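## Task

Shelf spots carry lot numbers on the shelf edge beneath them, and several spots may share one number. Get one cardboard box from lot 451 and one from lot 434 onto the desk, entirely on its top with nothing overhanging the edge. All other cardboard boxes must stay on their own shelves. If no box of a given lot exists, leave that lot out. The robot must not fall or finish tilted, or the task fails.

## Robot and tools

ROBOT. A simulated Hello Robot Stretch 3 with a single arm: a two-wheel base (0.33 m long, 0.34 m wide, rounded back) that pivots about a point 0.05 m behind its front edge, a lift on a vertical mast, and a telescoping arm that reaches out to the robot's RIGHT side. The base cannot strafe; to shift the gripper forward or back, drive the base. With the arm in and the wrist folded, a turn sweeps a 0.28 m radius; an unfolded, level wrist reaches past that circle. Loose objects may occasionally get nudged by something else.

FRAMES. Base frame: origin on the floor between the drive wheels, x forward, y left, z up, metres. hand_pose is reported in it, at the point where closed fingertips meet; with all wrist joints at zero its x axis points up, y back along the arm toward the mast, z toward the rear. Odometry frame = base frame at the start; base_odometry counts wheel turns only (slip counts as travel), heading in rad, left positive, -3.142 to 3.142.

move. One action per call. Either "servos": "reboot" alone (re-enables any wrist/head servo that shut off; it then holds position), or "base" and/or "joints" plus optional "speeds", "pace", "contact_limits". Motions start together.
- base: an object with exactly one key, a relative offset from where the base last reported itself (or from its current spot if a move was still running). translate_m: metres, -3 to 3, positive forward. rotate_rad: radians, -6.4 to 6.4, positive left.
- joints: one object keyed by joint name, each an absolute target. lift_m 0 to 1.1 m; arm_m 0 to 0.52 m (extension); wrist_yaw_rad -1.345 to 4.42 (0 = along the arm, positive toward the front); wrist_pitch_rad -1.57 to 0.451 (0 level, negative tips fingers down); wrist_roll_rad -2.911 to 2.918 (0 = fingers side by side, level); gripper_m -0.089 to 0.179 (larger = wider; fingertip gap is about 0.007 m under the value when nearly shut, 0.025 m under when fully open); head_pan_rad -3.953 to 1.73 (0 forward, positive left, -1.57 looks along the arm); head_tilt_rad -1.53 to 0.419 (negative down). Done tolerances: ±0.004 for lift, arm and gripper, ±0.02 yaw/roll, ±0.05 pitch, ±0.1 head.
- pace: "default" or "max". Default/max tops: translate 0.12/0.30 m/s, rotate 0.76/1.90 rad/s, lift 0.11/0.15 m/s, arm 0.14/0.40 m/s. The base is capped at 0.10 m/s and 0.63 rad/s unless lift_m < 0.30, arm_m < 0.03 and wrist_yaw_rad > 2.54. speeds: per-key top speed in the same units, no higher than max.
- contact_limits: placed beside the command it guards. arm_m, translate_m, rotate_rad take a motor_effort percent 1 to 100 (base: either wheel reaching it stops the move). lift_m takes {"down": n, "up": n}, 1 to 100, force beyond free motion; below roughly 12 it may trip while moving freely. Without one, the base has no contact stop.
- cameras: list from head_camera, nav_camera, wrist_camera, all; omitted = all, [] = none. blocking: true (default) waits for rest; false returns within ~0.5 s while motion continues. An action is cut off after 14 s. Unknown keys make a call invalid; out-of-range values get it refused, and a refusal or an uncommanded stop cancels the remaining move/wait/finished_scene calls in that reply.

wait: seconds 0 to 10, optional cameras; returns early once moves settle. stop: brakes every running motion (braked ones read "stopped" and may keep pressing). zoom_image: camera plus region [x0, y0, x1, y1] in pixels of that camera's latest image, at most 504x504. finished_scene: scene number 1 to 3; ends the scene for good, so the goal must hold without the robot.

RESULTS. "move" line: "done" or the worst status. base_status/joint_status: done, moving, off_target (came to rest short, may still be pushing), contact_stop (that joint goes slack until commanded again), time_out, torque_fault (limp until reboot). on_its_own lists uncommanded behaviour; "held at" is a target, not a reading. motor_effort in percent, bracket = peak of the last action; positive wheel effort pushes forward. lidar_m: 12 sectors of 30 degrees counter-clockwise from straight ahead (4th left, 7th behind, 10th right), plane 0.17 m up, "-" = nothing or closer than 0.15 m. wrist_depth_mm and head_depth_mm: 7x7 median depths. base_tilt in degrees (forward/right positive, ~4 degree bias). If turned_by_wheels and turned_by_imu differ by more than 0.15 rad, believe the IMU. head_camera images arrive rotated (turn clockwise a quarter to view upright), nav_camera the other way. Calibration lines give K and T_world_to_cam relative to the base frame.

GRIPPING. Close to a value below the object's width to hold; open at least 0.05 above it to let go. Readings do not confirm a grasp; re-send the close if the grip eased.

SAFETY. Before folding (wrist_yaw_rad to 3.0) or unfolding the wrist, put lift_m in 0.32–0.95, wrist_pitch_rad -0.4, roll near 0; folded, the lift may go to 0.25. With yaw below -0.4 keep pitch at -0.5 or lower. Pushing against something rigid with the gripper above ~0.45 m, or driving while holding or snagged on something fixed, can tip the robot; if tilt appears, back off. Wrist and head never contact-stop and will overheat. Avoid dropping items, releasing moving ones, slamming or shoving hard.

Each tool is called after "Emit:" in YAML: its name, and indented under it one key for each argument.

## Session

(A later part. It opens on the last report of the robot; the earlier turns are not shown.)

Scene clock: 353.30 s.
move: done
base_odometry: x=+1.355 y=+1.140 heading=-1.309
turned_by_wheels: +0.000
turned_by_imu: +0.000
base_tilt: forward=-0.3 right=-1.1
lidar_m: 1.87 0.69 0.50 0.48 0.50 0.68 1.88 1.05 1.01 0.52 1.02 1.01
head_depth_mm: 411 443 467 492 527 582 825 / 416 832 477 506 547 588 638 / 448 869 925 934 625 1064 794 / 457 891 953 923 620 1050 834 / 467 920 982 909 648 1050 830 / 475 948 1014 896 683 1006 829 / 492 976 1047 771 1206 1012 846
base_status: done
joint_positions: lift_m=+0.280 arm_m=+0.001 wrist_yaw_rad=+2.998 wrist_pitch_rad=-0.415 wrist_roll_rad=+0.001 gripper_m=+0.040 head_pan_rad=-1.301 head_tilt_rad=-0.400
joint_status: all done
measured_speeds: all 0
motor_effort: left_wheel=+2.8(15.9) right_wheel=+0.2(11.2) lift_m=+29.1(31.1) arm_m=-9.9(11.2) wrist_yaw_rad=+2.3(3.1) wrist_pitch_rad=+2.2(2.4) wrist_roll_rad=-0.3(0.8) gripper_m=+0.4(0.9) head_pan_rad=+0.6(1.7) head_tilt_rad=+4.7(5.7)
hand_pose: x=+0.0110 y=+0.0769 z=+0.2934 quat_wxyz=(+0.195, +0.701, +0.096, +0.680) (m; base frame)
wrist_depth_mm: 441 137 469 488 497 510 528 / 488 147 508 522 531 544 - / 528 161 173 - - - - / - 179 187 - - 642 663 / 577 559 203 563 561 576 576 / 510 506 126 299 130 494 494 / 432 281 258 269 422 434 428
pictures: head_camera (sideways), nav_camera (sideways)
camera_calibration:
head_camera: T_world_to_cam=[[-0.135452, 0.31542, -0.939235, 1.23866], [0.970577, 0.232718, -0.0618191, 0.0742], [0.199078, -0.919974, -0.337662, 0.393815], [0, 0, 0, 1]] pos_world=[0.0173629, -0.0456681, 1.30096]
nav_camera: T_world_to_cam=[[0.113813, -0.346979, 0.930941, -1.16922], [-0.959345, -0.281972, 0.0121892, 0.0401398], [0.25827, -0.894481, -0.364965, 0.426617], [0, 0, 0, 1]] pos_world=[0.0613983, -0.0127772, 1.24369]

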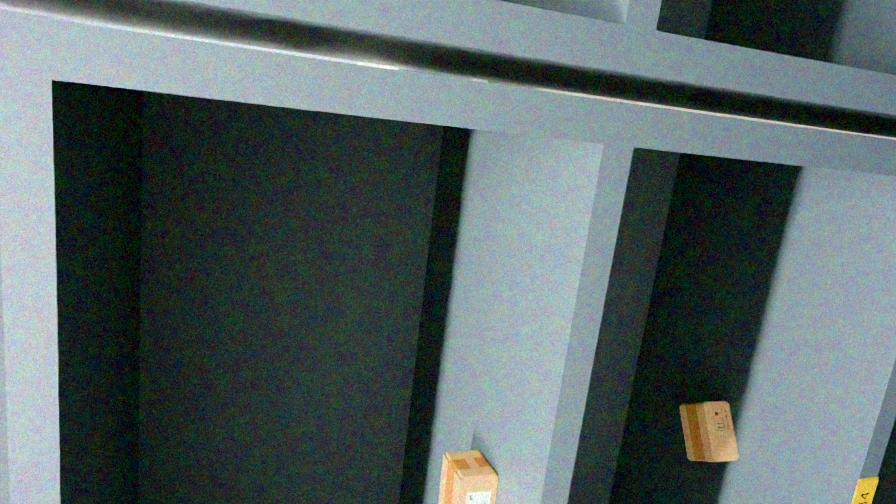

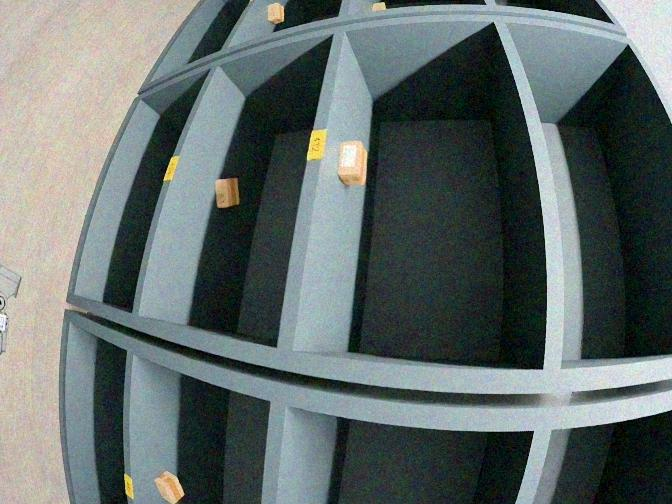

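Emit:
move:
  joints: {"head_pan_rad": -1.65, "head_tilt_rad": -0.55}
  pace: "max"
  cameras: ["head_camera"]

Emit:
move:
  joints: {"head_pan_rad": -0.95, "head_tilt_rad": -0.45}
  pace: "max"
  cameras: ["head_camera", "nav_camera"]

Scene clock: 369.97 s.
move: done
base_odometry: x=+1.355 y=+1.140 heading=-1.309
turned_by_wheels: +0.000
turned_by_imu: +0.000
base_tilt: forward=-0.4 right=-1.2
lidar_m: 1.87 0.69 0.50 0.48 0.50 0.68 1.88 1.04 1.01 0.53 1.02 1.01
head_depth_mm: 819 897 964 671 1184 923 1154 / 813 888 952 661 1165 919 1149 / 809 878 945 654 1151 919 1142 / 419 457 512 576 644 833 862 / 415 451 496 564 634 729 852 / 784 852 913 634 1100 898 1106 / 780 848 903 628 1095 896 1099
base_status: not commanded
joint_positions: lift_m=+0.280 arm_m=+0.001 wrist_yaw_rad=+2.998 wrist_pitch_rad=-0.415 wrist_roll_rad=+0.001 gripper_m=+0.040 head_pan_rad=-1.656 head_tilt_rad=-0.547
joint_status: all done
measured_speeds: all 0
motor_effort: left_wheel=+2.9(3.4) right_wheel=+1.0(1.0) lift_m=+27.1(28.0) arm_m=-8.3(9.2) wrist_yaw_rad=+1.4(3.1) wrist_pitch_rad=+2.2(2.4) wrist_roll_rad=-0.3(0.6) gripper_m=+0.5(0.8) head_pan_rad=-2.3(3.8) head_tilt_rad=-4.1(6.2)
hand_pose: x=+0.0110 y=+0.0769 z=+0.2934 quat_wxyz=(+0.195, +0.701, +0.096, +0.680) (m; base frame)
wrist_depth_mm: 441 137 474 483 503 511 521 / 489 148 511 525 534 539 - / 530 161 172 - - - - / - 179 187 - - 657 655 / 574 565 202 571 573 577 571 / 511 507 127 300 129 499 495 / 436 281 256 269 425 430 429
pictures: head_camera (sideways)
camera_calibration:
head_camera: T_world_to_cam=[[-0.00590079, 0.476028, -0.87941, 1.15974], [0.991719, -0.110039, -0.0662189, 0.0797757], [-0.128291, -0.872518, -0.471437, 0.569947], [0, 0, 0, 1]] pos_world=[0.000847683, -0.0459996, 1.29386]

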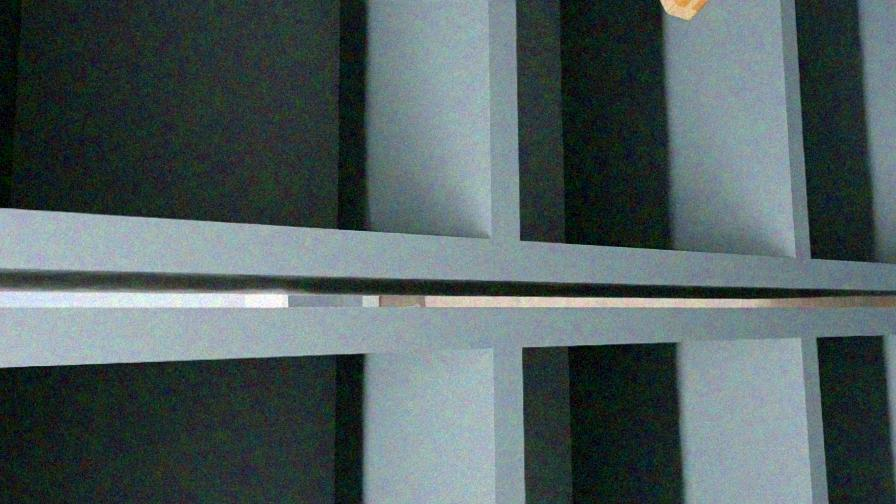

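Scene clock: 370.80 s.
move: done
base_odometry: x=+1.355 y=+1.140 heading=-1.309
turned_by_wheels: +0.000
turned_by_imu: +0.000
base_tilt: forward=-0.3 right=-1.2
lidar_m: 1.88 0.69 0.50 0.48 0.50 0.68 1.88 1.05 1.01 0.53 1.01 1.02
head_depth_mm: 587 867 925 829 606 1015 812 / 598 927 987 818 638 1005 808 / 612 992 1060 808 1187 998 827 / 628 1066 1134 771 1259 994 1175 / 647 1124 1192 795 1303 990 1261 / 785 1016 1068 910 1209 1093 1259 / 819 910 968 992 1105 1201 1282
base_status: not commanded
joint_positions: lift_m=+0.280 arm_m=+0.001 wrist_yaw_rad=+2.998 wrist_pitch_rad=-0.415 wrist_roll_rad=+0.001 gripper_m=+0.040 head_pan_rad=-0.936 head_tilt_rad=-0.453
joint_status: all done
measured_speeds: all 0
motor_effort: left_wheel=+3.2(3.3) right_wheel=+0.1(1.2) lift_m=+27.1(27.6) arm_m=-8.0(8.7) wrist_yaw_rad=+1.8(2.2) wrist_pitch_rad=+2.3(2.3) wrist_roll_rad=-0.3(0.6) gripper_m=+0.3(0.7) head_pan_rad=+1.3(5.5) head_tilt_rad=+4.8(7.9)
hand_pose: x=+0.0110 y=+0.0769 z=+0.2934 quat_wxyz=(+0.195, +0.701, +0.096, +0.680) (m; base frame)
wrist_depth_mm: 441 137 474 484 494 509 528 / 490 147 511 528 531 538 - / 531 162 172 - - - - / - 178 187 - - 642 664 / 575 561 203 570 561 575 576 / 511 505 127 300 129 499 493 / 432 282 257 270 425 431 429
pictures: head_camera (sideways), nav_camera (sideways)
camera_calibration:
head_camera: T_world_to_cam=[[-0.268227, 0.286384, -0.919803, 1.21408], [0.822064, 0.565838, -0.0635494, 0.0773253], [0.50226, -0.773183, -0.3872, 0.456488], [0, 0, 0, 1]] pos_world=[0.0328069, -0.0384979, 1.29838]
nav_camera: T_world_to_cam=[[0.259023, -0.323229, 0.910181, -1.14302], [-0.795645, -0.605657, 0.0113438, 0.0402893], [0.547591, -0.72712, -0.414055, 0.488824], [0, 0, 0, 1]] pos_world=[0.0604504, 0.0103766, 1.2423]

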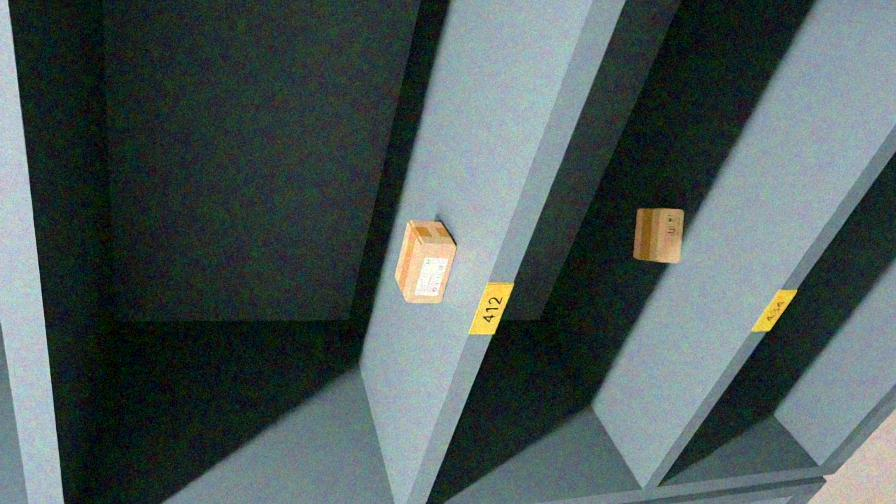

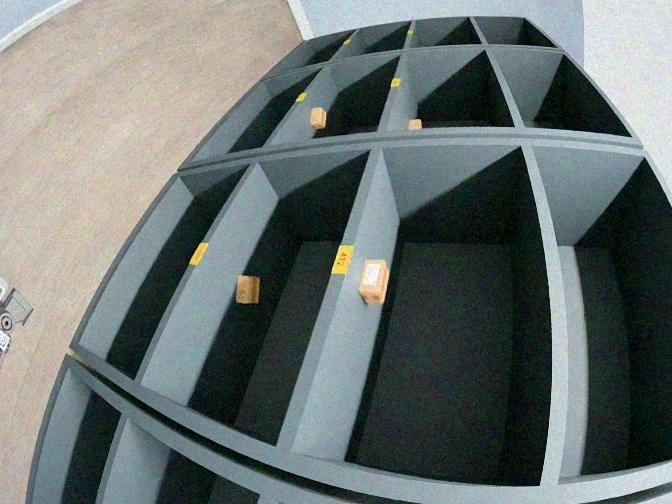

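Emit:
zoom_image:
  camera: "head_camera"
  region: [745, 280, 805, 340]

Emit:
zoom_image:
  camera: "nav_camera"
  region: [280, 60, 420, 140]

Scaled by 8.400 from the camera's 896x504 image, which has a finer 1280x720 frame.

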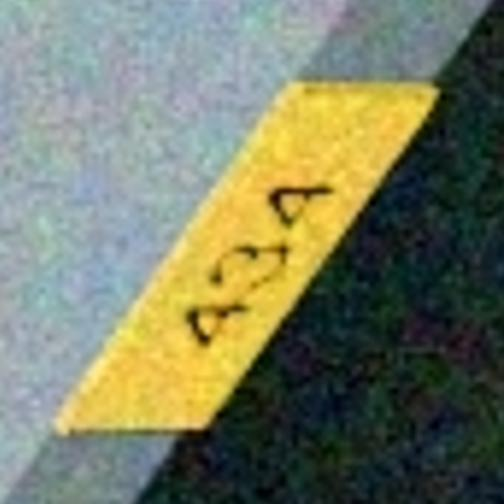

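Scaled by 3.600 from the camera's 672x504 image, which has a finer 792x594 frame.

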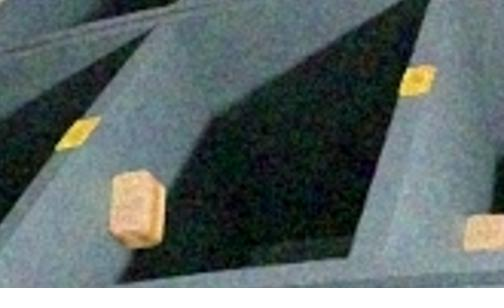

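Emit:
move:
  base: {"translate_m": 0.36}
  joints: {"lift_m": 0.58, "head_pan_rad": -1.57, "head_tilt_rad": -0.45}
  pace: "max"
  cameras: ["head_camera"]

Emit:
move:
  joints: {"wrist_yaw_rad": 0.45, "gripper_m": 0.179}
  pace: "max"
  cameras: []

Emit:
move:
  joints: {"wrist_pitch_rad": -0.2, "lift_m": 0.56, "arm_m": 0.22}
  cameras: ["head_camera", "wrist_camera"]

Scene clock: 401.57 s.
move: done
base_odometry: x=+1.448 y=+0.793 heading=-1.309
turned_by_wheels: +0.000
turned_by_imu: +0.000
base_tilt: forward=-0.4 right=-1.3
lidar_m: 1.86 0.69 0.50 0.48 0.50 0.68 1.88 1.37 0.62 0.98 0.73 0.75
head_depth_mm: 572 856 902 792 646 852 793 / 582 864 930 827 641 1012 808 / 597 864 935 815 636 1004 805 / 611 862 932 806 629 993 803 / 627 863 929 797 625 964 797 / 645 860 925 690 620 984 795 / 666 858 926 777 614 981 790
base_status: done
joint_positions: lift_m=+0.580 arm_m=+0.001 wrist_yaw_rad=+2.998 wrist_pitch_rad=-0.415 wrist_roll_rad=+0.001 gripper_m=+0.040 head_pan_rad=-1.570 head_tilt_rad=-0.450
joint_status: all done
measured_speeds: all 0
motor_effort: left_wheel=-0.5(12.0) right_wheel=+3.7(12.1) lift_m=+25.0(34.0) arm_m=-5.4(7.5) wrist_yaw_rad=+2.3(2.7) wrist_pitch_rad=+2.4(2.4) wrist_roll_rad=-0.5(0.8) gripper_m=+0.4(1.1) head_pan_rad=+3.4(4.7) head_tilt_rad=+4.1(6.7)
hand_pose: x=+0.0110 y=+0.0769 z=+0.5933 quat_wxyz=(+0.195, +0.701, +0.096, +0.680) (m; base frame)
wrist_depth_mm: 441 137 466 481 496 512 525 / 489 148 510 527 535 545 - / 526 161 173 - - - - / - 179 188 - - - - / - - 201 - 152 - - / - - 127 - 126 832 819 / 744 - 262 749 720 743 745
pictures: head_camera (sideways)
camera_calibration:
head_camera: T_world_to_cam=[[-0.0465595, 0.386513, -0.921108, 1.21438], [0.997502, -0.0310446, -0.0634479, 0.0761028], [-0.0531189, -0.921761, -0.384102, 0.455821], [0, 0, 0, 1]] pos_world=[0.00484078, -0.0468514, 1.29848]

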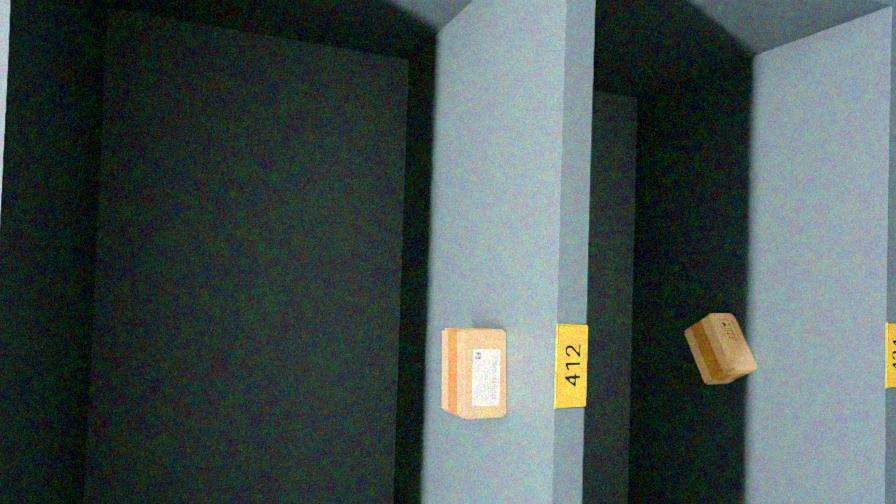

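Scene clock: 403.50 s.
move: done
base_odometry: x=+1.448 y=+0.793 heading=-1.309
turned_by_wheels: +0.000
turned_by_imu: +0.000
base_tilt: forward=-0.4 right=-1.1
lidar_m: 1.87 0.69 0.50 0.48 0.50 0.68 1.89 1.36 0.62 0.98 0.73 0.75
head_depth_mm: 571 859 899 791 646 854 794 / 583 864 936 826 642 1013 812 / 597 862 934 817 634 1006 807 / 610 861 928 808 630 1001 801 / 626 861 931 797 622 963 798 / 646 859 929 690 618 983 791 / 667 861 927 779 612 982 791
base_status: not commanded
joint_positions: lift_m=+0.580 arm_m=+0.001 wrist_yaw_rad=+0.453 wrist_pitch_rad=-0.415 wrist_roll_rad=+0.001 gripper_m=+0.179 head_pan_rad=-1.570 head_tilt_rad=-0.450
joint_status: all done
measured_speeds: all 0
motor_effort: left_wheel=-0.9(1.3) right_wheel=+5.5(5.5) lift_m=+30.4(30.6) arm_m=-5.3(6.1) wrist_yaw_rad=-1.6(8.8) wrist_pitch_rad=+2.4(2.5) wrist_roll_rad=-0.6(0.6) gripper_m=+0.7(83.7) head_pan_rad=+3.4(4.1) head_tilt_rad=+3.5(4.0)
hand_pose: x=+0.0769 y=-0.3477 z=+0.5933 quat_wxyz=(+0.707, +0.298, -0.641, +0.013) (m; base frame)
wrist_depth_mm: 757 484 - - - - - / - 498 512 505 469 474 483 / - 547 439 401 394 390 386 / - - - - 339 312 306 / - 146 - - - 298 276 / 123 140 771 - - - - / 729 740 737 - - - 105
pictures: none
No camera images: "cameras" was empty.

Scene clock: 406.37 s.
move: done
base_odometry: x=+1.448 y=+0.793 heading=-1.309
turned_by_wheels: +0.000
turned_by_imu: +0.000
base_tilt: forward=-0.3 right=-1.2
lidar_m: 1.87 0.68 0.50 0.48 0.50 0.68 1.88 1.36 0.62 0.98 0.73 0.75
head_depth_mm: 572 856 901 792 615 854 791 / 583 864 932 828 640 1013 811 / 596 863 931 817 635 1005 803 / 612 858 932 802 629 999 781 / 628 863 927 798 624 965 777 / 644 857 932 688 617 981 796 / 667 859 927 778 613 982 794
base_status: not commanded
joint_positions: lift_m=+0.560 arm_m=+0.220 wrist_yaw_rad=+0.453 wrist_pitch_rad=-0.222 wrist_roll_rad=+0.001 gripper_m=+0.179 head_pan_rad=-1.570 head_tilt_rad=-0.450
joint_status: all done
measured_speeds: all 0
motor_effort: left_wheel=-0.6(1.2) right_wheel=+4.6(5.1) lift_m=+30.2(33.2) arm_m=+12.4(15.0) wrist_yaw_rad=-3.2(4.3) wrist_pitch_rad=+3.5(5.5) wrist_roll_rad=-0.5(0.7) gripper_m=+1.0(1.3) head_pan_rad=+3.4(4.0) head_tilt_rad=+2.6(3.8)
hand_pose: x=+0.0856 y=-0.5850 z=+0.6189 quat_wxyz=(+0.702, +0.234, -0.667, +0.081) (m; base frame)
wrist_depth_mm: 399 469 - - - - - / 414 484 - - - - - / 427 492 - - - - - / 420 446 444 413 339 434 409 / 336 320 332 315 313 329 327 / 118 247 264 266 265 265 262 / 225 216 223 221 221 214 105
pictures: head_camera (sideways), wrist_camera
camera_calibration:
head_camera: T_world_to_cam=[[-0.0466382, 0.386469, -0.921123, 1.21439], [0.997509, -0.0308281, -0.0634402, 0.0761026], [-0.0529141, -0.921787, -0.384068, 0.455776], [0, 0, 0, 1]] pos_world=[0.00484112, -0.0468514, 1.29848]
wrist_camera: T_world_to_cam=[[-0.88032, -0.474008, -0.0188046, -0.183672], [-0.179587, 0.369692, -0.911634, 0.828378], [0.439074, -0.799152, -0.410573, -0.0848428], [0, 0, 0, 1]] pos_world=[0.0243278, -0.461109, 0.71689]

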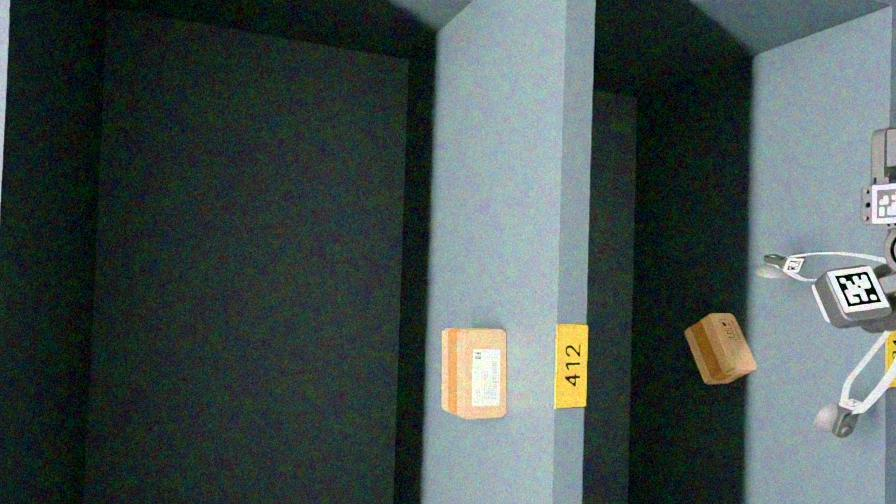

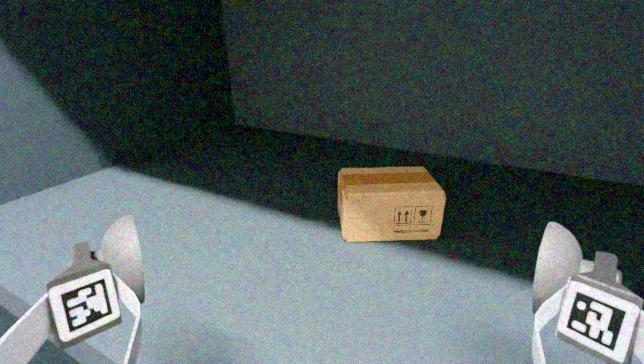

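Emit:
move:
  base: {"translate_m": 0.036}
  joints: {"lift_m": 0.517, "arm_m": 0.34}
  contact_limits: {"lift_m": {"down": 15}, "arm_m": 35}
  cameras: ["wrist_camera"]

Scene clock: 420.67 s.
move: done
base_odometry: x=+1.457 y=+0.758 heading=-1.309
turned_by_wheels: +0.000
turned_by_imu: +0.000
base_tilt: forward=-0.2 right=-1.1
lidar_m: 1.87 0.69 0.50 0.48 0.50 0.68 1.89 1.39 0.64 0.98 0.71 0.75
head_depth_mm: 573 864 923 834 614 942 813 / 585 865 935 825 640 1014 810 / 599 864 931 818 637 1001 616 / 612 864 931 807 629 997 636 / 629 858 928 670 624 929 758 / 645 862 930 786 617 989 794 / 667 856 928 777 612 980 792
base_status: done
joint_positions: lift_m=+0.517 arm_m=+0.340 wrist_yaw_rad=+0.453 wrist_pitch_rad=-0.221 wrist_roll_rad=+0.001 gripper_m=+0.179 head_pan_rad=-1.570 head_tilt_rad=-0.450
joint_status: all done
measured_speeds: all 0
motor_effort: left_wheel=+3.0(7.8) right_wheel=+7.6(11.6) lift_m=+28.2(29.4) arm_m=+13.3(14.9) wrist_yaw_rad=-2.8(4.2) wrist_pitch_rad=+3.5(3.6) wrist_roll_rad=-0.7(0.7) gripper_m=+0.6(1.1) head_pan_rad=+3.5(3.8) head_tilt_rad=+1.5(2.4)
contact_limits: arm_m 35 (drawing in: default 31, maximum 55; extending or still: default 40, maximum 69); lift_m down 15 (down: maximum 72; up: maximum 65)
hand_pose: x=+0.0856 y=-0.7050 z=+0.5760 quat_wxyz=(+0.702, +0.234, -0.667, +0.081) (m; base frame)
wrist_depth_mm: 375 448 - - - - - / 381 469 - - - - - / 395 461 461 457 - - - / 343 340 334 338 334 334 311 / 256 242 253 176 175 238 249 / - 144 204 187 186 194 199 / 159 170 169 169 169 163 105
pictures: wrist_camera
camera_calibration:
wrist_camera: T_world_to_cam=[[-0.880289, -0.474066, -0.0187716, -0.241418], [-0.179493, 0.369402, -0.91177, 0.833462], [0.439173, -0.799252, -0.410272, -0.198658], [0, 0, 0, 1]] pos_world=[0.0243276, -0.581109, 0.673889]

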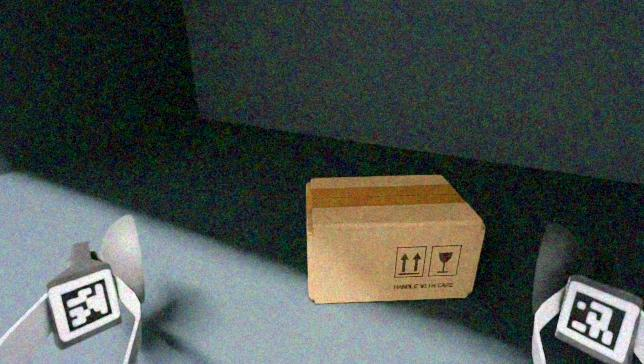

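Emit:
move:
  base: {"translate_m": -0.013}
  joints: {"arm_m": 0.4}
  contact_limits: {"arm_m": 35}
  cameras: ["wrist_camera"]

Emit:
move:
  joints: {"gripper_m": 0.03}
  cameras: []

Emit:
move:
  joints: {"lift_m": 0.58}
  cameras: ["wrist_camera"]

Emit:
move:
  joints: {"arm_m": 0.0}
  cameras: ["wrist_camera"]

Scene clock: 430.30 s.
move: done
base_odometry: x=+1.454 y=+0.770 heading=-1.309
turned_by_wheels: +0.000
turned_by_imu: +0.000
base_tilt: forward=-0.3 right=-1.3
lidar_m: 1.87 0.69 0.50 0.48 0.50 0.68 1.89 1.39 0.63 0.98 0.72 0.76
head_depth_mm: 572 866 911 839 615 918 808 / 584 863 935 827 642 1012 811 / 597 864 929 816 636 1003 655 / 613 863 933 809 628 997 722 / 628 863 928 703 623 927 779 / 645 859 931 783 617 987 795 / 667 858 927 779 611 977 792
base_status: done
joint_positions: lift_m=+0.517 arm_m=+0.400 wrist_yaw_rad=+0.453 wrist_pitch_rad=-0.221 wrist_roll_rad=+0.001 gripper_m=+0.179 head_pan_rad=-1.570 head_tilt_rad=-0.450
joint_status: all done
measured_speeds: all 0
motor_effort: left_wheel=-5.0(9.5) right_wheel=-7.3(10.0) lift_m=+30.3(31.2) arm_m=+13.4(15.0) wrist_yaw_rad=-3.6(4.9) wrist_pitch_rad=+3.5(3.6) wrist_roll_rad=-0.3(0.8) gripper_m=+0.6(1.2) head_pan_rad=+2.6(3.5) head_tilt_rad=+0.9(1.4)
contact_limits: arm_m 35 (drawing in: default 31, maximum 55; extending or still: default 40, maximum 69); lift_m down 15 (down: maximum 72; up: maximum 65)
hand_pose: x=+0.0856 y=-0.7651 z=+0.5760 quat_wxyz=(+0.702, +0.234, -0.667, +0.081) (m; base frame)
wrist_depth_mm: 383 446 - - - - - / 392 457 - - - - - / 408 460 453 - - - - / 341 337 339 335 333 309 - / 257 242 171 162 238 250 248 / - 144 130 135 134 201 200 / 159 170 136 138 144 163 107
pictures: wrist_camera
camera_calibration:
wrist_camera: T_world_to_cam=[[-0.880403, -0.473855, -0.018762, -0.269731], [-0.179413, 0.369444, -0.911769, 0.85565], [0.438977, -0.799358, -0.410275, -0.246674], [0, 0, 0, 1]] pos_world=[0.0243278, -0.641109, 0.673889]

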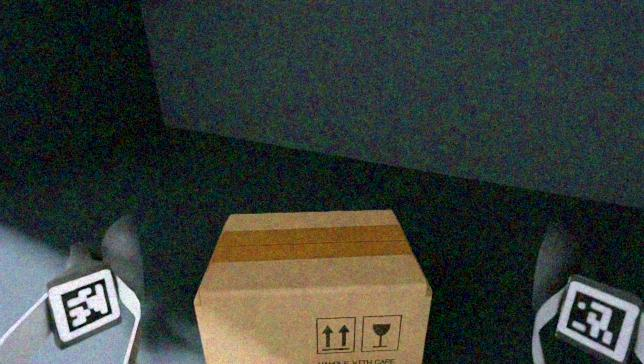

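Scene clock: 432.33 s.
move: done
base_odometry: x=+1.454 y=+0.770 heading=-1.309
turned_by_wheels: +0.000
turned_by_imu: +0.000
base_tilt: forward=-0.4 right=-1.2
lidar_m: 1.87 0.69 0.50 0.48 0.50 0.68 1.89 1.39 0.63 0.98 0.72 0.76
head_depth_mm: 571 865 913 838 615 917 807 / 583 862 928 828 639 1011 811 / 596 863 930 815 635 1007 655 / 613 864 929 803 627 997 721 / 628 861 926 703 622 925 780 / 646 858 927 784 618 988 794 / 665 859 923 780 613 980 791
base_status: not commanded
joint_positions: lift_m=+0.517 arm_m=+0.400 wrist_yaw_rad=+0.453 wrist_pitch_rad=-0.219 wrist_roll_rad=+0.001 gripper_m=+0.031 head_pan_rad=-1.570 head_tilt_rad=-0.450
joint_status: all done
measured_speeds: all 0
motor_effort: left_wheel=-4.9(5.4) right_wheel=-5.9(7.4) lift_m=+28.4(30.2) arm_m=+13.4(14.0) wrist_yaw_rad=-3.4(4.6) wrist_pitch_rad=+3.1(3.6) wrist_roll_rad=-0.1(0.8) gripper_m=-23.2(95.3) head_pan_rad=+2.2(3.4) head_tilt_rad=-0.3(1.0)
contact_limits: arm_m 35 (drawing in: default 31, maximum 55; extending or still: default 40, maximum 69); lift_m down 15 (down: maximum 72; up: maximum 65)
hand_pose: x=+0.0857 y=-0.7652 z=+0.5764 quat_wxyz=(+0.702, +0.233, -0.667, +0.082) (m; base frame)
wrist_depth_mm: 389 449 - - - - - / 392 463 - - - - - / 404 461 451 - - - - / 343 341 338 341 334 311 - / 257 270 156 163 154 252 250 / 206 206 136 139 137 194 202 / 177 159 144 146 149 125 168
pictures: none
No camera images: "cameras" was empty.

Scene clock: 433.73 s.
move: done
base_odometry: x=+1.454 y=+0.770 heading=-1.309
turned_by_wheels: +0.000
turned_by_imu: +0.000
base_tilt: forward=-0.3 right=-1.2
lidar_m: 1.87 0.69 0.50 0.48 0.50 0.68 1.89 1.38 0.63 0.98 0.71 0.76
head_depth_mm: 573 866 915 836 615 912 809 / 586 864 931 827 641 1009 791 / 598 861 933 813 636 688 597 / 612 860 931 807 628 732 760 / 628 861 931 702 623 897 799 / 648 860 929 782 618 984 793 / 669 858 926 778 613 976 792
base_status: not commanded
joint_positions: lift_m=+0.580 arm_m=+0.400 wrist_yaw_rad=+0.453 wrist_pitch_rad=-0.224 wrist_roll_rad=+0.001 gripper_m=+0.034 head_pan_rad=-1.570 head_tilt_rad=-0.450
joint_status: all done
measured_speeds: all 0
motor_effort: left_wheel=-4.5(5.3) right_wheel=-6.4(7.5) lift_m=+31.0(34.6) arm_m=+11.5(13.6) wrist_yaw_rad=-2.8(4.3) wrist_pitch_rad=+4.0(4.1) wrist_roll_rad=-0.4(0.6) gripper_m=-9.7(23.1) head_pan_rad=+2.8(3.2) head_tilt_rad=-0.2(0.9)
contact_limits: arm_m 35 (drawing in: default 31, maximum 55; extending or still: default 40, maximum 69)
hand_pose: x=+0.0855 y=-0.7649 z=+0.6383 quat_wxyz=(+0.703, +0.235, -0.667, +0.080) (m; base frame)
wrist_depth_mm: 384 448 - - - - - / 394 464 - - - - - / 405 482 - - - - - / 409 458 453 - - - - / 369 369 158 165 155 328 - / 296 295 136 140 138 289 287 / 255 229 144 147 148 227 242
pictures: wrist_camera
camera_calibration:
wrist_camera: T_world_to_cam=[[-0.880434, -0.473792, -0.0188867, -0.26842], [-0.180489, 0.371699, -0.910639, 0.913552], [0.438474, -0.798349, -0.412771, -0.218413], [0, 0, 0, 1]] pos_world=[0.0243292, -0.641111, 0.736692]

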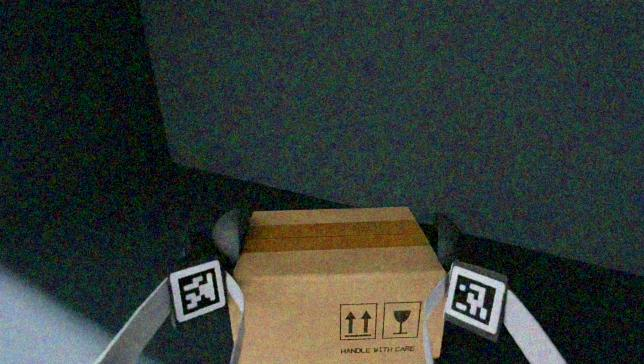

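Scene clock: 437.87 s.
move: done
base_odometry: x=+1.454 y=+0.770 heading=-1.309
turned_by_wheels: +0.000
turned_by_imu: +0.000
base_tilt: forward=-0.3 right=-1.5
lidar_m: 1.87 0.69 0.50 0.48 0.50 0.68 1.88 1.39 0.63 0.97 0.72 0.76
head_depth_mm: 572 867 914 838 613 917 810 / 584 864 934 827 642 1012 812 / 596 861 934 816 635 1007 807 / 610 865 931 808 630 994 800 / 627 867 927 703 624 993 799 / 646 865 929 782 616 984 796 / 666 861 926 778 612 978 791
base_status: not commanded
joint_positions: lift_m=+0.580 arm_m=+0.001 wrist_yaw_rad=+0.453 wrist_pitch_rad=-0.224 wrist_roll_rad=+0.001 gripper_m=+0.034 head_pan_rad=-1.570 head_tilt_rad=-0.450
joint_status: all done
measured_speeds: all 0
motor_effort: left_wheel=-4.7(5.4) right_wheel=-6.8(7.4) lift_m=+25.5(30.4) arm_m=-12.8(15.0) wrist_yaw_rad=-2.9(4.3) wrist_pitch_rad=+4.0(4.1) wrist_roll_rad=-0.3(0.7) gripper_m=-10.0(10.2) head_pan_rad=+2.2(3.1) head_tilt_rad=-1.6(2.4)
hand_pose: x=+0.0854 y=-0.3655 z=+0.6383 quat_wxyz=(+0.703, +0.235, -0.667, +0.080) (m; base frame)
wrist_depth_mm: - 463 - - - - - / - 480 - - - - - / 801 506 - - - - - / - 526 488 485 456 481 479 / - - 158 165 155 363 363 / - - 136 140 138 297 291 / 909 692 142 147 148 - 274
pictures: wrist_camera
camera_calibration:
wrist_camera: T_world_to_cam=[[-0.880503, -0.473664, -0.0188747, -0.0791651], [-0.180478, 0.37178, -0.910608, 0.765001], [0.43834, -0.798387, -0.41284, 0.100451], [0, 0, 0, 1]] pos_world=[0.0243294, -0.241712, 0.736592]

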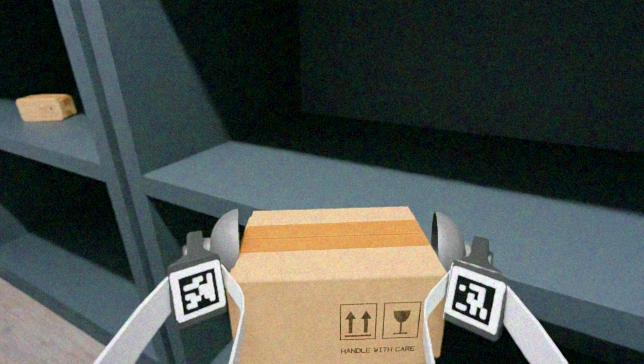

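Emit:
move:
  base: {"translate_m":-0.9}
  joints: {"lift_m":0.86,"wrist_yaw_rad":0.0}
  cameras: []

Emit:
move:
  base: {"translate_m":-0.88}
  cameras: ["nav_camera"]

Scene clock: 497.40 s.
move: done
base_odometry: x=+1.221 y=+1.640 heading=-1.309
turned_by_wheels: +0.000
turned_by_imu: +0.000
base_tilt: forward=-0.4 right=-1.0
lidar_m: 1.86 0.68 0.50 0.48 0.50 0.68 1.45 1.50 0.66 0.98 0.69 0.75
head_depth_mm: 574 865 930 837 645 966 817 / 586 866 934 824 640 1011 810 / 599 864 933 813 634 1004 440 / 614 863 932 724 628 999 436 / 630 860 930 744 623 992 758 / 649 859 929 786 616 981 796 / 669 859 929 777 612 984 790
base_status: done
joint_positions: lift_m=+0.860 arm_m=+0.001 wrist_yaw_rad=+0.003 wrist_pitch_rad=-0.224 wrist_roll_rad=+0.001 gripper_m=+0.034 head_pan_rad=-1.570 head_tilt_rad=-0.450
joint_status: all done
measured_speeds: all 0
motor_effort: left_wheel=-6.3(10.5) right_wheel=-5.0(14.9) lift_m=+24.4(34.9) arm_m=-5.9(11.4) wrist_yaw_rad=-3.1(7.2) wrist_pitch_rad=+4.0(4.2) wrist_roll_rad=-0.7(0.8) gripper_m=-9.8(10.4) head_pan_rad=+2.0(2.9) head_tilt_rad=-3.9(5.4)
hand_pose: x=-0.0208 y=-0.3900 z=+0.9182 quat_wxyz=(+0.703, +0.080, -0.703, -0.079) (m; base frame)
wrist_depth_mm: - - - 396 - - - / 282 279 278 274 268 264 262 / - - - - - 712 - / - - - - - 755 - / - - 156 165 155 763 - / - 673 136 140 138 125 - / - - 141 147 148 - -
pictures: none
No camera images: "cameras" was empty.

Scene clock: 507.33 s.
move: done
base_odometry: x=+0.993 y=+2.490 heading=-1.309
turned_by_wheels: +0.000
turned_by_imu: -0.001
base_tilt: forward=-0.3 right=-1.2
lidar_m: 1.87 0.69 0.50 0.48 0.50 0.59 0.57 0.59 0.81 2.22 0.69 1.39
head_depth_mm: 1626 1596 1569 1547 1511 1492 1345 / 2412 2350 2284 2208 2055 1693 1366 / 2764 2928 3097 3115 2242 1682 440 / 2710 2912 3164 3274 2214 1677 436 / 2723 2944 3144 3271 2214 1676 1279 / 2750 2950 3123 3221 2193 1665 1342 / 2742 2940 3068 2961 2171 1658 1291
base_status: done
joint_positions: lift_m=+0.860 arm_m=+0.001 wrist_yaw_rad=+0.003 wrist_pitch_rad=-0.224 wrist_roll_rad=+0.001 gripper_m=+0.034 head_pan_rad=-1.570 head_tilt_rad=-0.450
joint_status: not commanded
measured_speeds: all 0
motor_effort: left_wheel=-6.5(10.8) right_wheel=-4.4(14.4) lift_m=+25.3(26.0) arm_m=-0.6(6.2) wrist_yaw_rad=-2.5(4.2) wrist_pitch_rad=+4.0(4.2) wrist_roll_rad=-0.4(0.7) gripper_m=-9.3(10.4) head_pan_rad=+1.1(2.4) head_tilt_rad=-3.7(5.2)
hand_pose: x=-0.0208 y=-0.3900 z=+0.9182 quat_wxyz=(+0.703, +0.080, -0.703, -0.079) (m; base frame)
wrist_depth_mm: - - - - - - - / - - - - - - - / - - - - - - - / - - - - - - - / - - 157 165 160 - - / - - 136 140 138 125 - / - - 142 147 149 - -
pictures: nav_camera (sideways)
camera_calibration:
nav_camera: T_world_to_cam=[[0.0174221, -0.411044, 0.911449, -1.14317], [-0.999789, -0.0170953, 0.0114011, 0.0414728], [0.0108951, -0.911455, -0.411255, 0.488387], [0, 0, 0, 1]] pos_world=[0.0560594, -0.0240405, 1.24232]

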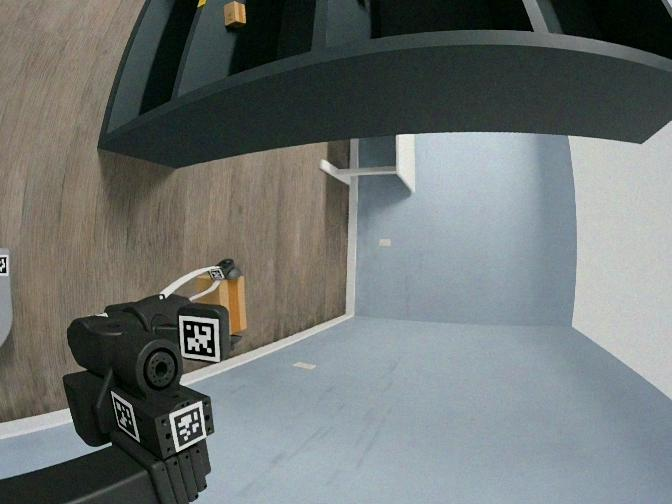

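Emit:
move:
  base: {"rotate_rad":-1.6}
  cameras: ["nav_camera"]

Emit:
move:
  base: {"translate_m":1.0}
  cameras: []

Emit:
move:
  base: {"translate_m":0.93}
  cameras: ["nav_camera"]

Scene clock: 521.97 s.
move: done
base_odometry: x=+0.993 y=+2.490 heading=-2.909
turned_by_wheels: -1.600
turned_by_imu: -1.574
base_tilt: forward=-0.2 right=-1.1
lidar_m: 2.10 0.69 1.36 2.00 0.70 0.50 0.48 0.50 0.60 0.57 0.59 0.80
head_depth_mm: 459 493 534 579 636 701 782 / 458 491 531 578 633 699 778 / 457 491 530 575 630 667 440 / 456 490 528 573 629 662 436 / 455 487 527 572 627 671 769 / 454 486 525 569 621 686 766 / 453 485 524 567 621 684 764
base_status: done
joint_positions: lift_m=+0.860 arm_m=+0.001 wrist_yaw_rad=+0.003 wrist_pitch_rad=-0.224 wrist_roll_rad=+0.001 gripper_m=+0.034 head_pan_rad=-1.570 head_tilt_rad=-0.450
joint_status: not commanded
measured_speeds: all 0
motor_effort: left_wheel=+8.2(12.5) right_wheel=-9.6(13.3) lift_m=+26.0(26.5) arm_m=-6.4(6.7) wrist_yaw_rad=-2.4(4.4) wrist_pitch_rad=+4.0(4.2) wrist_roll_rad=-0.5(0.8) gripper_m=-9.4(10.2) head_pan_rad=+0.5(1.9) head_tilt_rad=-3.7(4.9)
hand_pose: x=-0.0209 y=-0.3900 z=+0.9182 quat_wxyz=(+0.703, +0.080, -0.703, -0.079) (m; base frame)
wrist_depth_mm: 302 300 296 294 293 291 287 / 322 320 316 314 311 307 305 / 342 338 338 333 330 325 325 / 367 362 358 357 350 349 345 / 392 390 157 164 155 371 369 / 425 408 136 140 138 394 397 / 453 458 144 147 148 426 428
pictures: nav_camera (sideways)
camera_calibration:
nav_camera: T_world_to_cam=[[0.0174221, -0.411044, 0.911449, -1.14317], [-0.999789, -0.0170953, 0.0114011, 0.0414728], [0.0108951, -0.911455, -0.411255, 0.488387], [0, 0, 0, 1]] pos_world=[0.0560594, -0.0240405, 1.24232]

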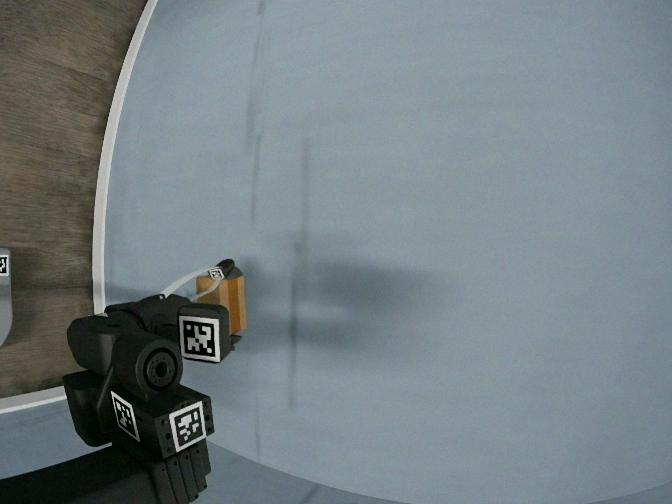

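Scene clock: 533.10 s.
move: done
base_odometry: x=+0.020 y=+2.259 heading=-2.908
turned_by_wheels: +0.000
turned_by_imu: +0.000
base_tilt: forward=-0.2 right=-1.1
lidar_m: 2.04 2.02 2.78 0.46 0.48 0.65 1.47 0.80 0.58 0.56 0.58 0.78
head_depth_mm: 446 478 518 564 617 682 759 / 446 478 517 559 615 678 757 / 444 476 514 557 612 648 441 / 443 474 513 557 611 645 436 / 442 474 511 555 608 653 746 / 441 472 509 553 605 669 743 / 439 471 508 552 604 663 739
base_status: done
joint_positions: lift_m=+0.860 arm_m=+0.001 wrist_yaw_rad=+0.003 wrist_pitch_rad=-0.224 wrist_roll_rad=+0.001 gripper_m=+0.034 head_pan_rad=-1.570 head_tilt_rad=-0.450
joint_status: not commanded
measured_speeds: all 0
motor_effort: left_wheel=+7.2(12.1) right_wheel=+3.0(10.4) lift_m=+26.6(27.4) arm_m=-11.1(13.5) wrist_yaw_rad=-3.7(4.4) wrist_pitch_rad=+4.0(4.2) wrist_roll_rad=-0.7(0.8) gripper_m=-9.3(10.4) head_pan_rad=+0.5(1.7) head_tilt_rad=-2.8(4.7)
hand_pose: x=-0.0209 y=-0.3900 z=+0.9182 quat_wxyz=(+0.703, +0.080, -0.703, -0.079) (m; base frame)
wrist_depth_mm: 288 285 283 282 279 277 275 / 304 302 299 298 296 292 291 / 325 322 320 316 315 311 308 / 348 346 342 340 334 330 329 / 373 369 158 165 156 352 352 / 403 389 136 139 138 373 378 / 437 437 144 147 148 407 411
pictures: none
No camera images: "cameras" was empty.

Scene clock: 543.53 s.
move: done
base_odometry: x=-0.885 y=+2.044 heading=-2.908
turned_by_wheels: +0.000
turned_by_imu: +0.000
base_tilt: forward=-0.3 right=-1.1
lidar_m: 1.35 1.25 1.26 3.70 1.34 1.05 2.27 0.78 0.56 0.54 0.56 0.76
head_depth_mm: 434 465 503 547 600 662 740 / 432 465 500 545 597 660 735 / 431 464 500 543 594 631 441 / 430 462 499 541 593 627 436 / 429 461 497 539 592 635 726 / 428 460 496 539 588 650 724 / 428 458 493 536 586 647 718
base_status: done
joint_positions: lift_m=+0.860 arm_m=+0.001 wrist_yaw_rad=+0.002 wrist_pitch_rad=-0.224 wrist_roll_rad=+0.001 gripper_m=+0.034 head_pan_rad=-1.570 head_tilt_rad=-0.450
joint_status: not commanded
measured_speeds: all 0
motor_effort: left_wheel=+7.2(11.0) right_wheel=+2.8(10.5) lift_m=+27.9(28.7) arm_m=-8.4(11.3) wrist_yaw_rad=-3.1(4.5) wrist_pitch_rad=+4.0(4.2) wrist_roll_rad=-0.3(0.7) gripper_m=-9.5(10.2) head_pan_rad=+0.1(1.2) head_tilt_rad=-2.2(4.1)
hand_pose: x=-0.0209 y=-0.3900 z=+0.9182 quat_wxyz=(+0.703, +0.080, -0.703, -0.079) (m; base frame)
wrist_depth_mm: 273 273 271 267 266 266 260 / 292 290 287 284 282 280 278 / 310 310 304 303 298 297 295 / 334 328 328 322 319 317 313 / 359 350 157 165 156 335 335 / 387 377 136 140 138 358 362 / 413 415 144 147 148 394 390
pictures: nav_camera (sideways)
camera_calibration:
nav_camera: T_world_to_cam=[[0.0174221, -0.411044, 0.911449, -1.14317], [-0.999789, -0.0170953, 0.0114011, 0.0414728], [0.0108951, -0.911455, -0.411255, 0.488387], [0, 0, 0, 1]] pos_world=[0.0560594, -0.0240405, 1.24232]

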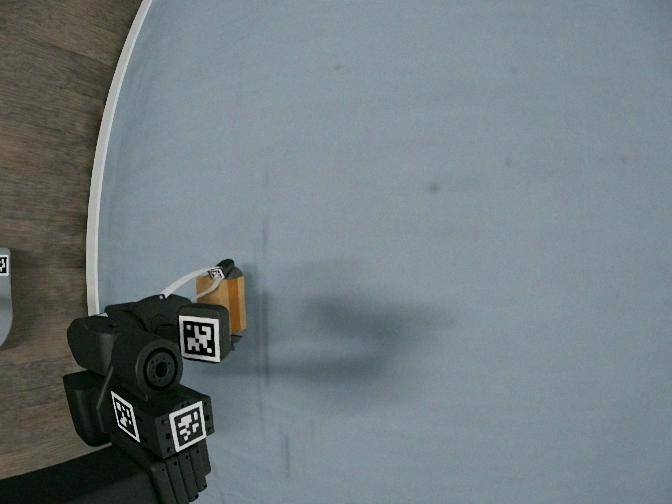

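Emit:
move:
  base: {"translate_m":-0.1}
  cameras: []

Emit:
move:
  base: {"rotate_rad":1.6}
  cameras: []

Emit:
move:
  base: {"translate_m":0.9}
  cameras: ["nav_camera","head_camera"]

Scene clock: 555.53 s.
move: done
base_odometry: x=-0.787 y=+2.067 heading=-2.908
turned_by_wheels: +0.000
turned_by_imu: +0.000
base_tilt: forward=-0.3 right=-1.2
lidar_m: 1.45 1.32 1.67 3.44 1.20 0.96 2.27 0.78 0.57 0.54 0.56 0.76
head_depth_mm: 435 467 505 548 601 665 741 / 433 465 502 546 599 662 739 / 433 464 502 546 596 630 440 / 432 463 499 543 595 629 436 / 431 462 499 540 593 639 729 / 430 461 498 538 590 650 726 / 429 459 495 538 588 648 723
base_status: done
joint_positions: lift_m=+0.860 arm_m=+0.001 wrist_yaw_rad=+0.002 wrist_pitch_rad=-0.224 wrist_roll_rad=+0.001 gripper_m=+0.034 head_pan_rad=-1.570 head_tilt_rad=-0.450
joint_status: not commanded
measured_speeds: all 0
motor_effort: left_wheel=-6.3(9.5) right_wheel=-5.4(12.5) lift_m=+28.8(29.2) arm_m=-7.5(8.2) wrist_yaw_rad=-2.1(4.0) wrist_pitch_rad=+4.0(4.2) wrist_roll_rad=-0.5(0.7) gripper_m=-10.0(10.1) head_pan_rad=+0.1(0.5) head_tilt_rad=-2.8(3.1)
hand_pose: x=-0.0209 y=-0.3900 z=+0.9182 quat_wxyz=(+0.703, +0.080, -0.703, -0.079) (m; base frame)
wrist_depth_mm: 277 274 272 269 268 265 263 / 293 291 288 286 283 280 277 / 310 310 308 305 302 296 294 / 336 331 326 324 321 319 314 / 360 353 158 165 156 337 340 / 387 372 136 140 138 359 362 / 420 415 144 147 149 389 395
pictures: none
No camera images: "cameras" was empty.

Scene clock: 559.17 s.
move: done
base_odometry: x=-0.787 y=+2.067 heading=-1.309
turned_by_wheels: +1.600
turned_by_imu: +1.575
base_tilt: forward=-0.3 right=-1.3
lidar_m: 3.20 1.18 0.96 2.12 0.78 0.56 0.55 0.57 0.77 1.45 1.32 1.67
head_depth_mm: 1217 1302 1386 1465 1441 1418 1316 / 1212 1303 1400 1526 1663 1693 1371 / 1203 1298 1411 1516 1666 1700 441 / 1202 1296 1395 1522 1658 1685 436 / 1204 1296 1400 1513 1662 1659 1277 / 1210 1294 1395 1509 1669 1663 1337 / 1205 1294 1393 1508 1648 1646 1341
base_status: done
joint_positions: lift_m=+0.860 arm_m=+0.001 wrist_yaw_rad=+0.002 wrist_pitch_rad=-0.224 wrist_roll_rad=+0.001 gripper_m=+0.034 head_pan_rad=-1.570 head_tilt_rad=-0.450
joint_status: not commanded
measured_speeds: all 0
motor_effort: left_wheel=-9.0(13.4) right_wheel=+9.1(12.3) lift_m=+29.0(29.2) arm_m=-12.8(13.1) wrist_yaw_rad=-2.8(3.9) wrist_pitch_rad=+4.0(4.2) wrist_roll_rad=-0.3(0.6) gripper_m=-9.8(10.3) head_pan_rad=+0.0(0.9) head_tilt_rad=-2.0(3.0)
hand_pose: x=-0.0209 y=-0.3900 z=+0.9182 quat_wxyz=(+0.703, +0.080, -0.703, -0.079) (m; base frame)
wrist_depth_mm: - - - - - - - / - - - - - - - / - - - - - - 629 / - - - - - - 637 / - - 158 165 161 - 626 / - - 136 140 138 125 633 / - - 142 147 148 - 608
pictures: none
No camera images: "cameras" was empty.

Scene clock: 569.30 s.
move: done
base_odometry: x=-0.554 y=+1.198 heading=-1.309
turned_by_wheels: +0.000
turned_by_imu: -0.001
base_tilt: forward=-0.3 right=-1.3
lidar_m: 2.84 1.18 0.86 0.83 0.87 1.49 1.44 1.49 1.50 1.00 1.05 1.57
head_depth_mm: 1219 1307 1400 1519 1678 1702 1380 / 1221 1307 1406 1527 1665 1701 1370 / 1216 1300 1397 1511 1181 819 441 / 1209 1292 1404 1467 1003 798 436 / 1209 1295 1401 1472 995 811 1282 / 1209 1288 1398 1458 990 1510 1340 / 1202 1293 1391 1446 984 1495 1338
base_status: done
joint_positions: lift_m=+0.860 arm_m=+0.001 wrist_yaw_rad=+0.002 wrist_pitch_rad=-0.224 wrist_roll_rad=+0.001 gripper_m=+0.034 head_pan_rad=-1.570 head_tilt_rad=-0.450
joint_status: not commanded
measured_speeds: all 0
motor_effort: left_wheel=+0.4(9.2) right_wheel=+10.6(13.6) lift_m=+29.6(30.4) arm_m=-6.4(13.0) wrist_yaw_rad=-2.3(3.8) wrist_pitch_rad=+4.1(4.2) wrist_roll_rad=-0.5(0.8) gripper_m=-9.8(10.4) head_pan_rad=-1.2(1.3) head_tilt_rad=-1.1(2.9)
hand_pose: x=-0.0209 y=-0.3900 z=+0.9182 quat_wxyz=(+0.703, +0.080, -0.703, -0.079) (m; base frame)
wrist_depth_mm: - - - - - - - / - - - - - - - / - - - - - - - / - - - - - - - / - - 155 165 161 - - / - - 136 140 137 - - / - - 142 147 148 - -
pictures: head_camera (sideways), nav_camera (sideways)
camera_calibration:
head_camera: T_world_to_cam=[[-0.0466238, 0.386796, -0.920986, 1.21423], [0.99751, -0.0308137, -0.0634389, 0.0761016], [-0.0529169, -0.92165, -0.384396, 0.456208], [0, 0, 0, 1]] pos_world=[0.00484116, -0.0468501, 1.29848]
nav_camera: T_world_to_cam=[[0.0174221, -0.411044, 0.911449, -1.14317], [-0.999789, -0.0170953, 0.0114011, 0.0414728], [0.0108951, -0.911455, -0.411255, 0.488387], [0, 0, 0, 1]] pos_world=[0.0560594, -0.0240405, 1.24232]

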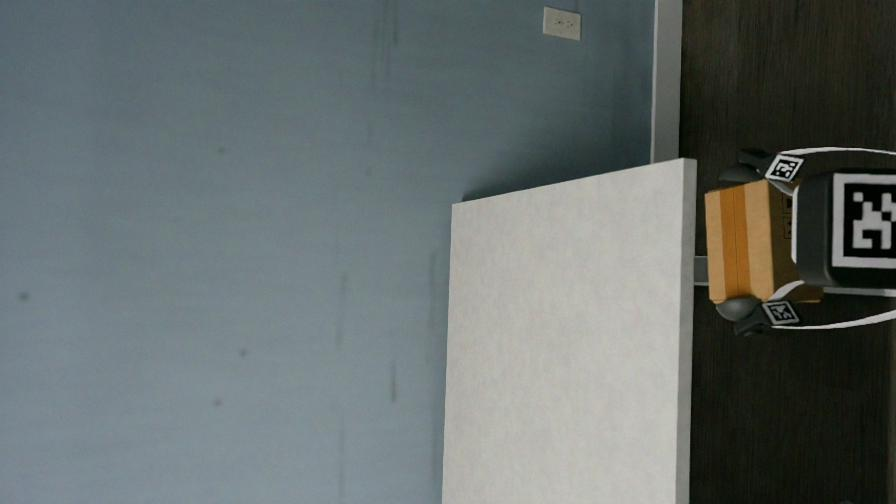

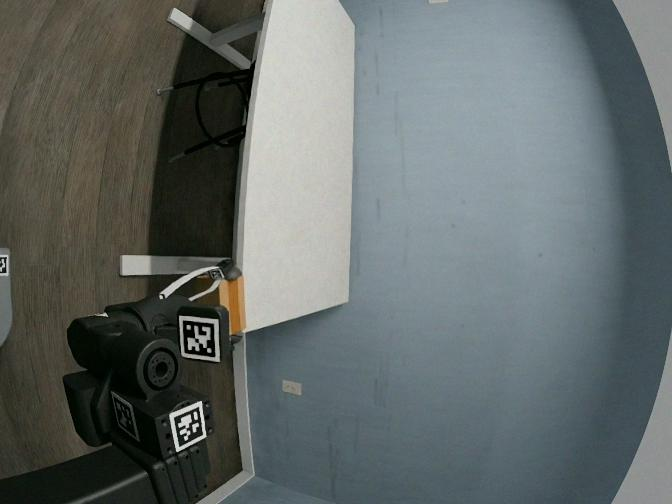

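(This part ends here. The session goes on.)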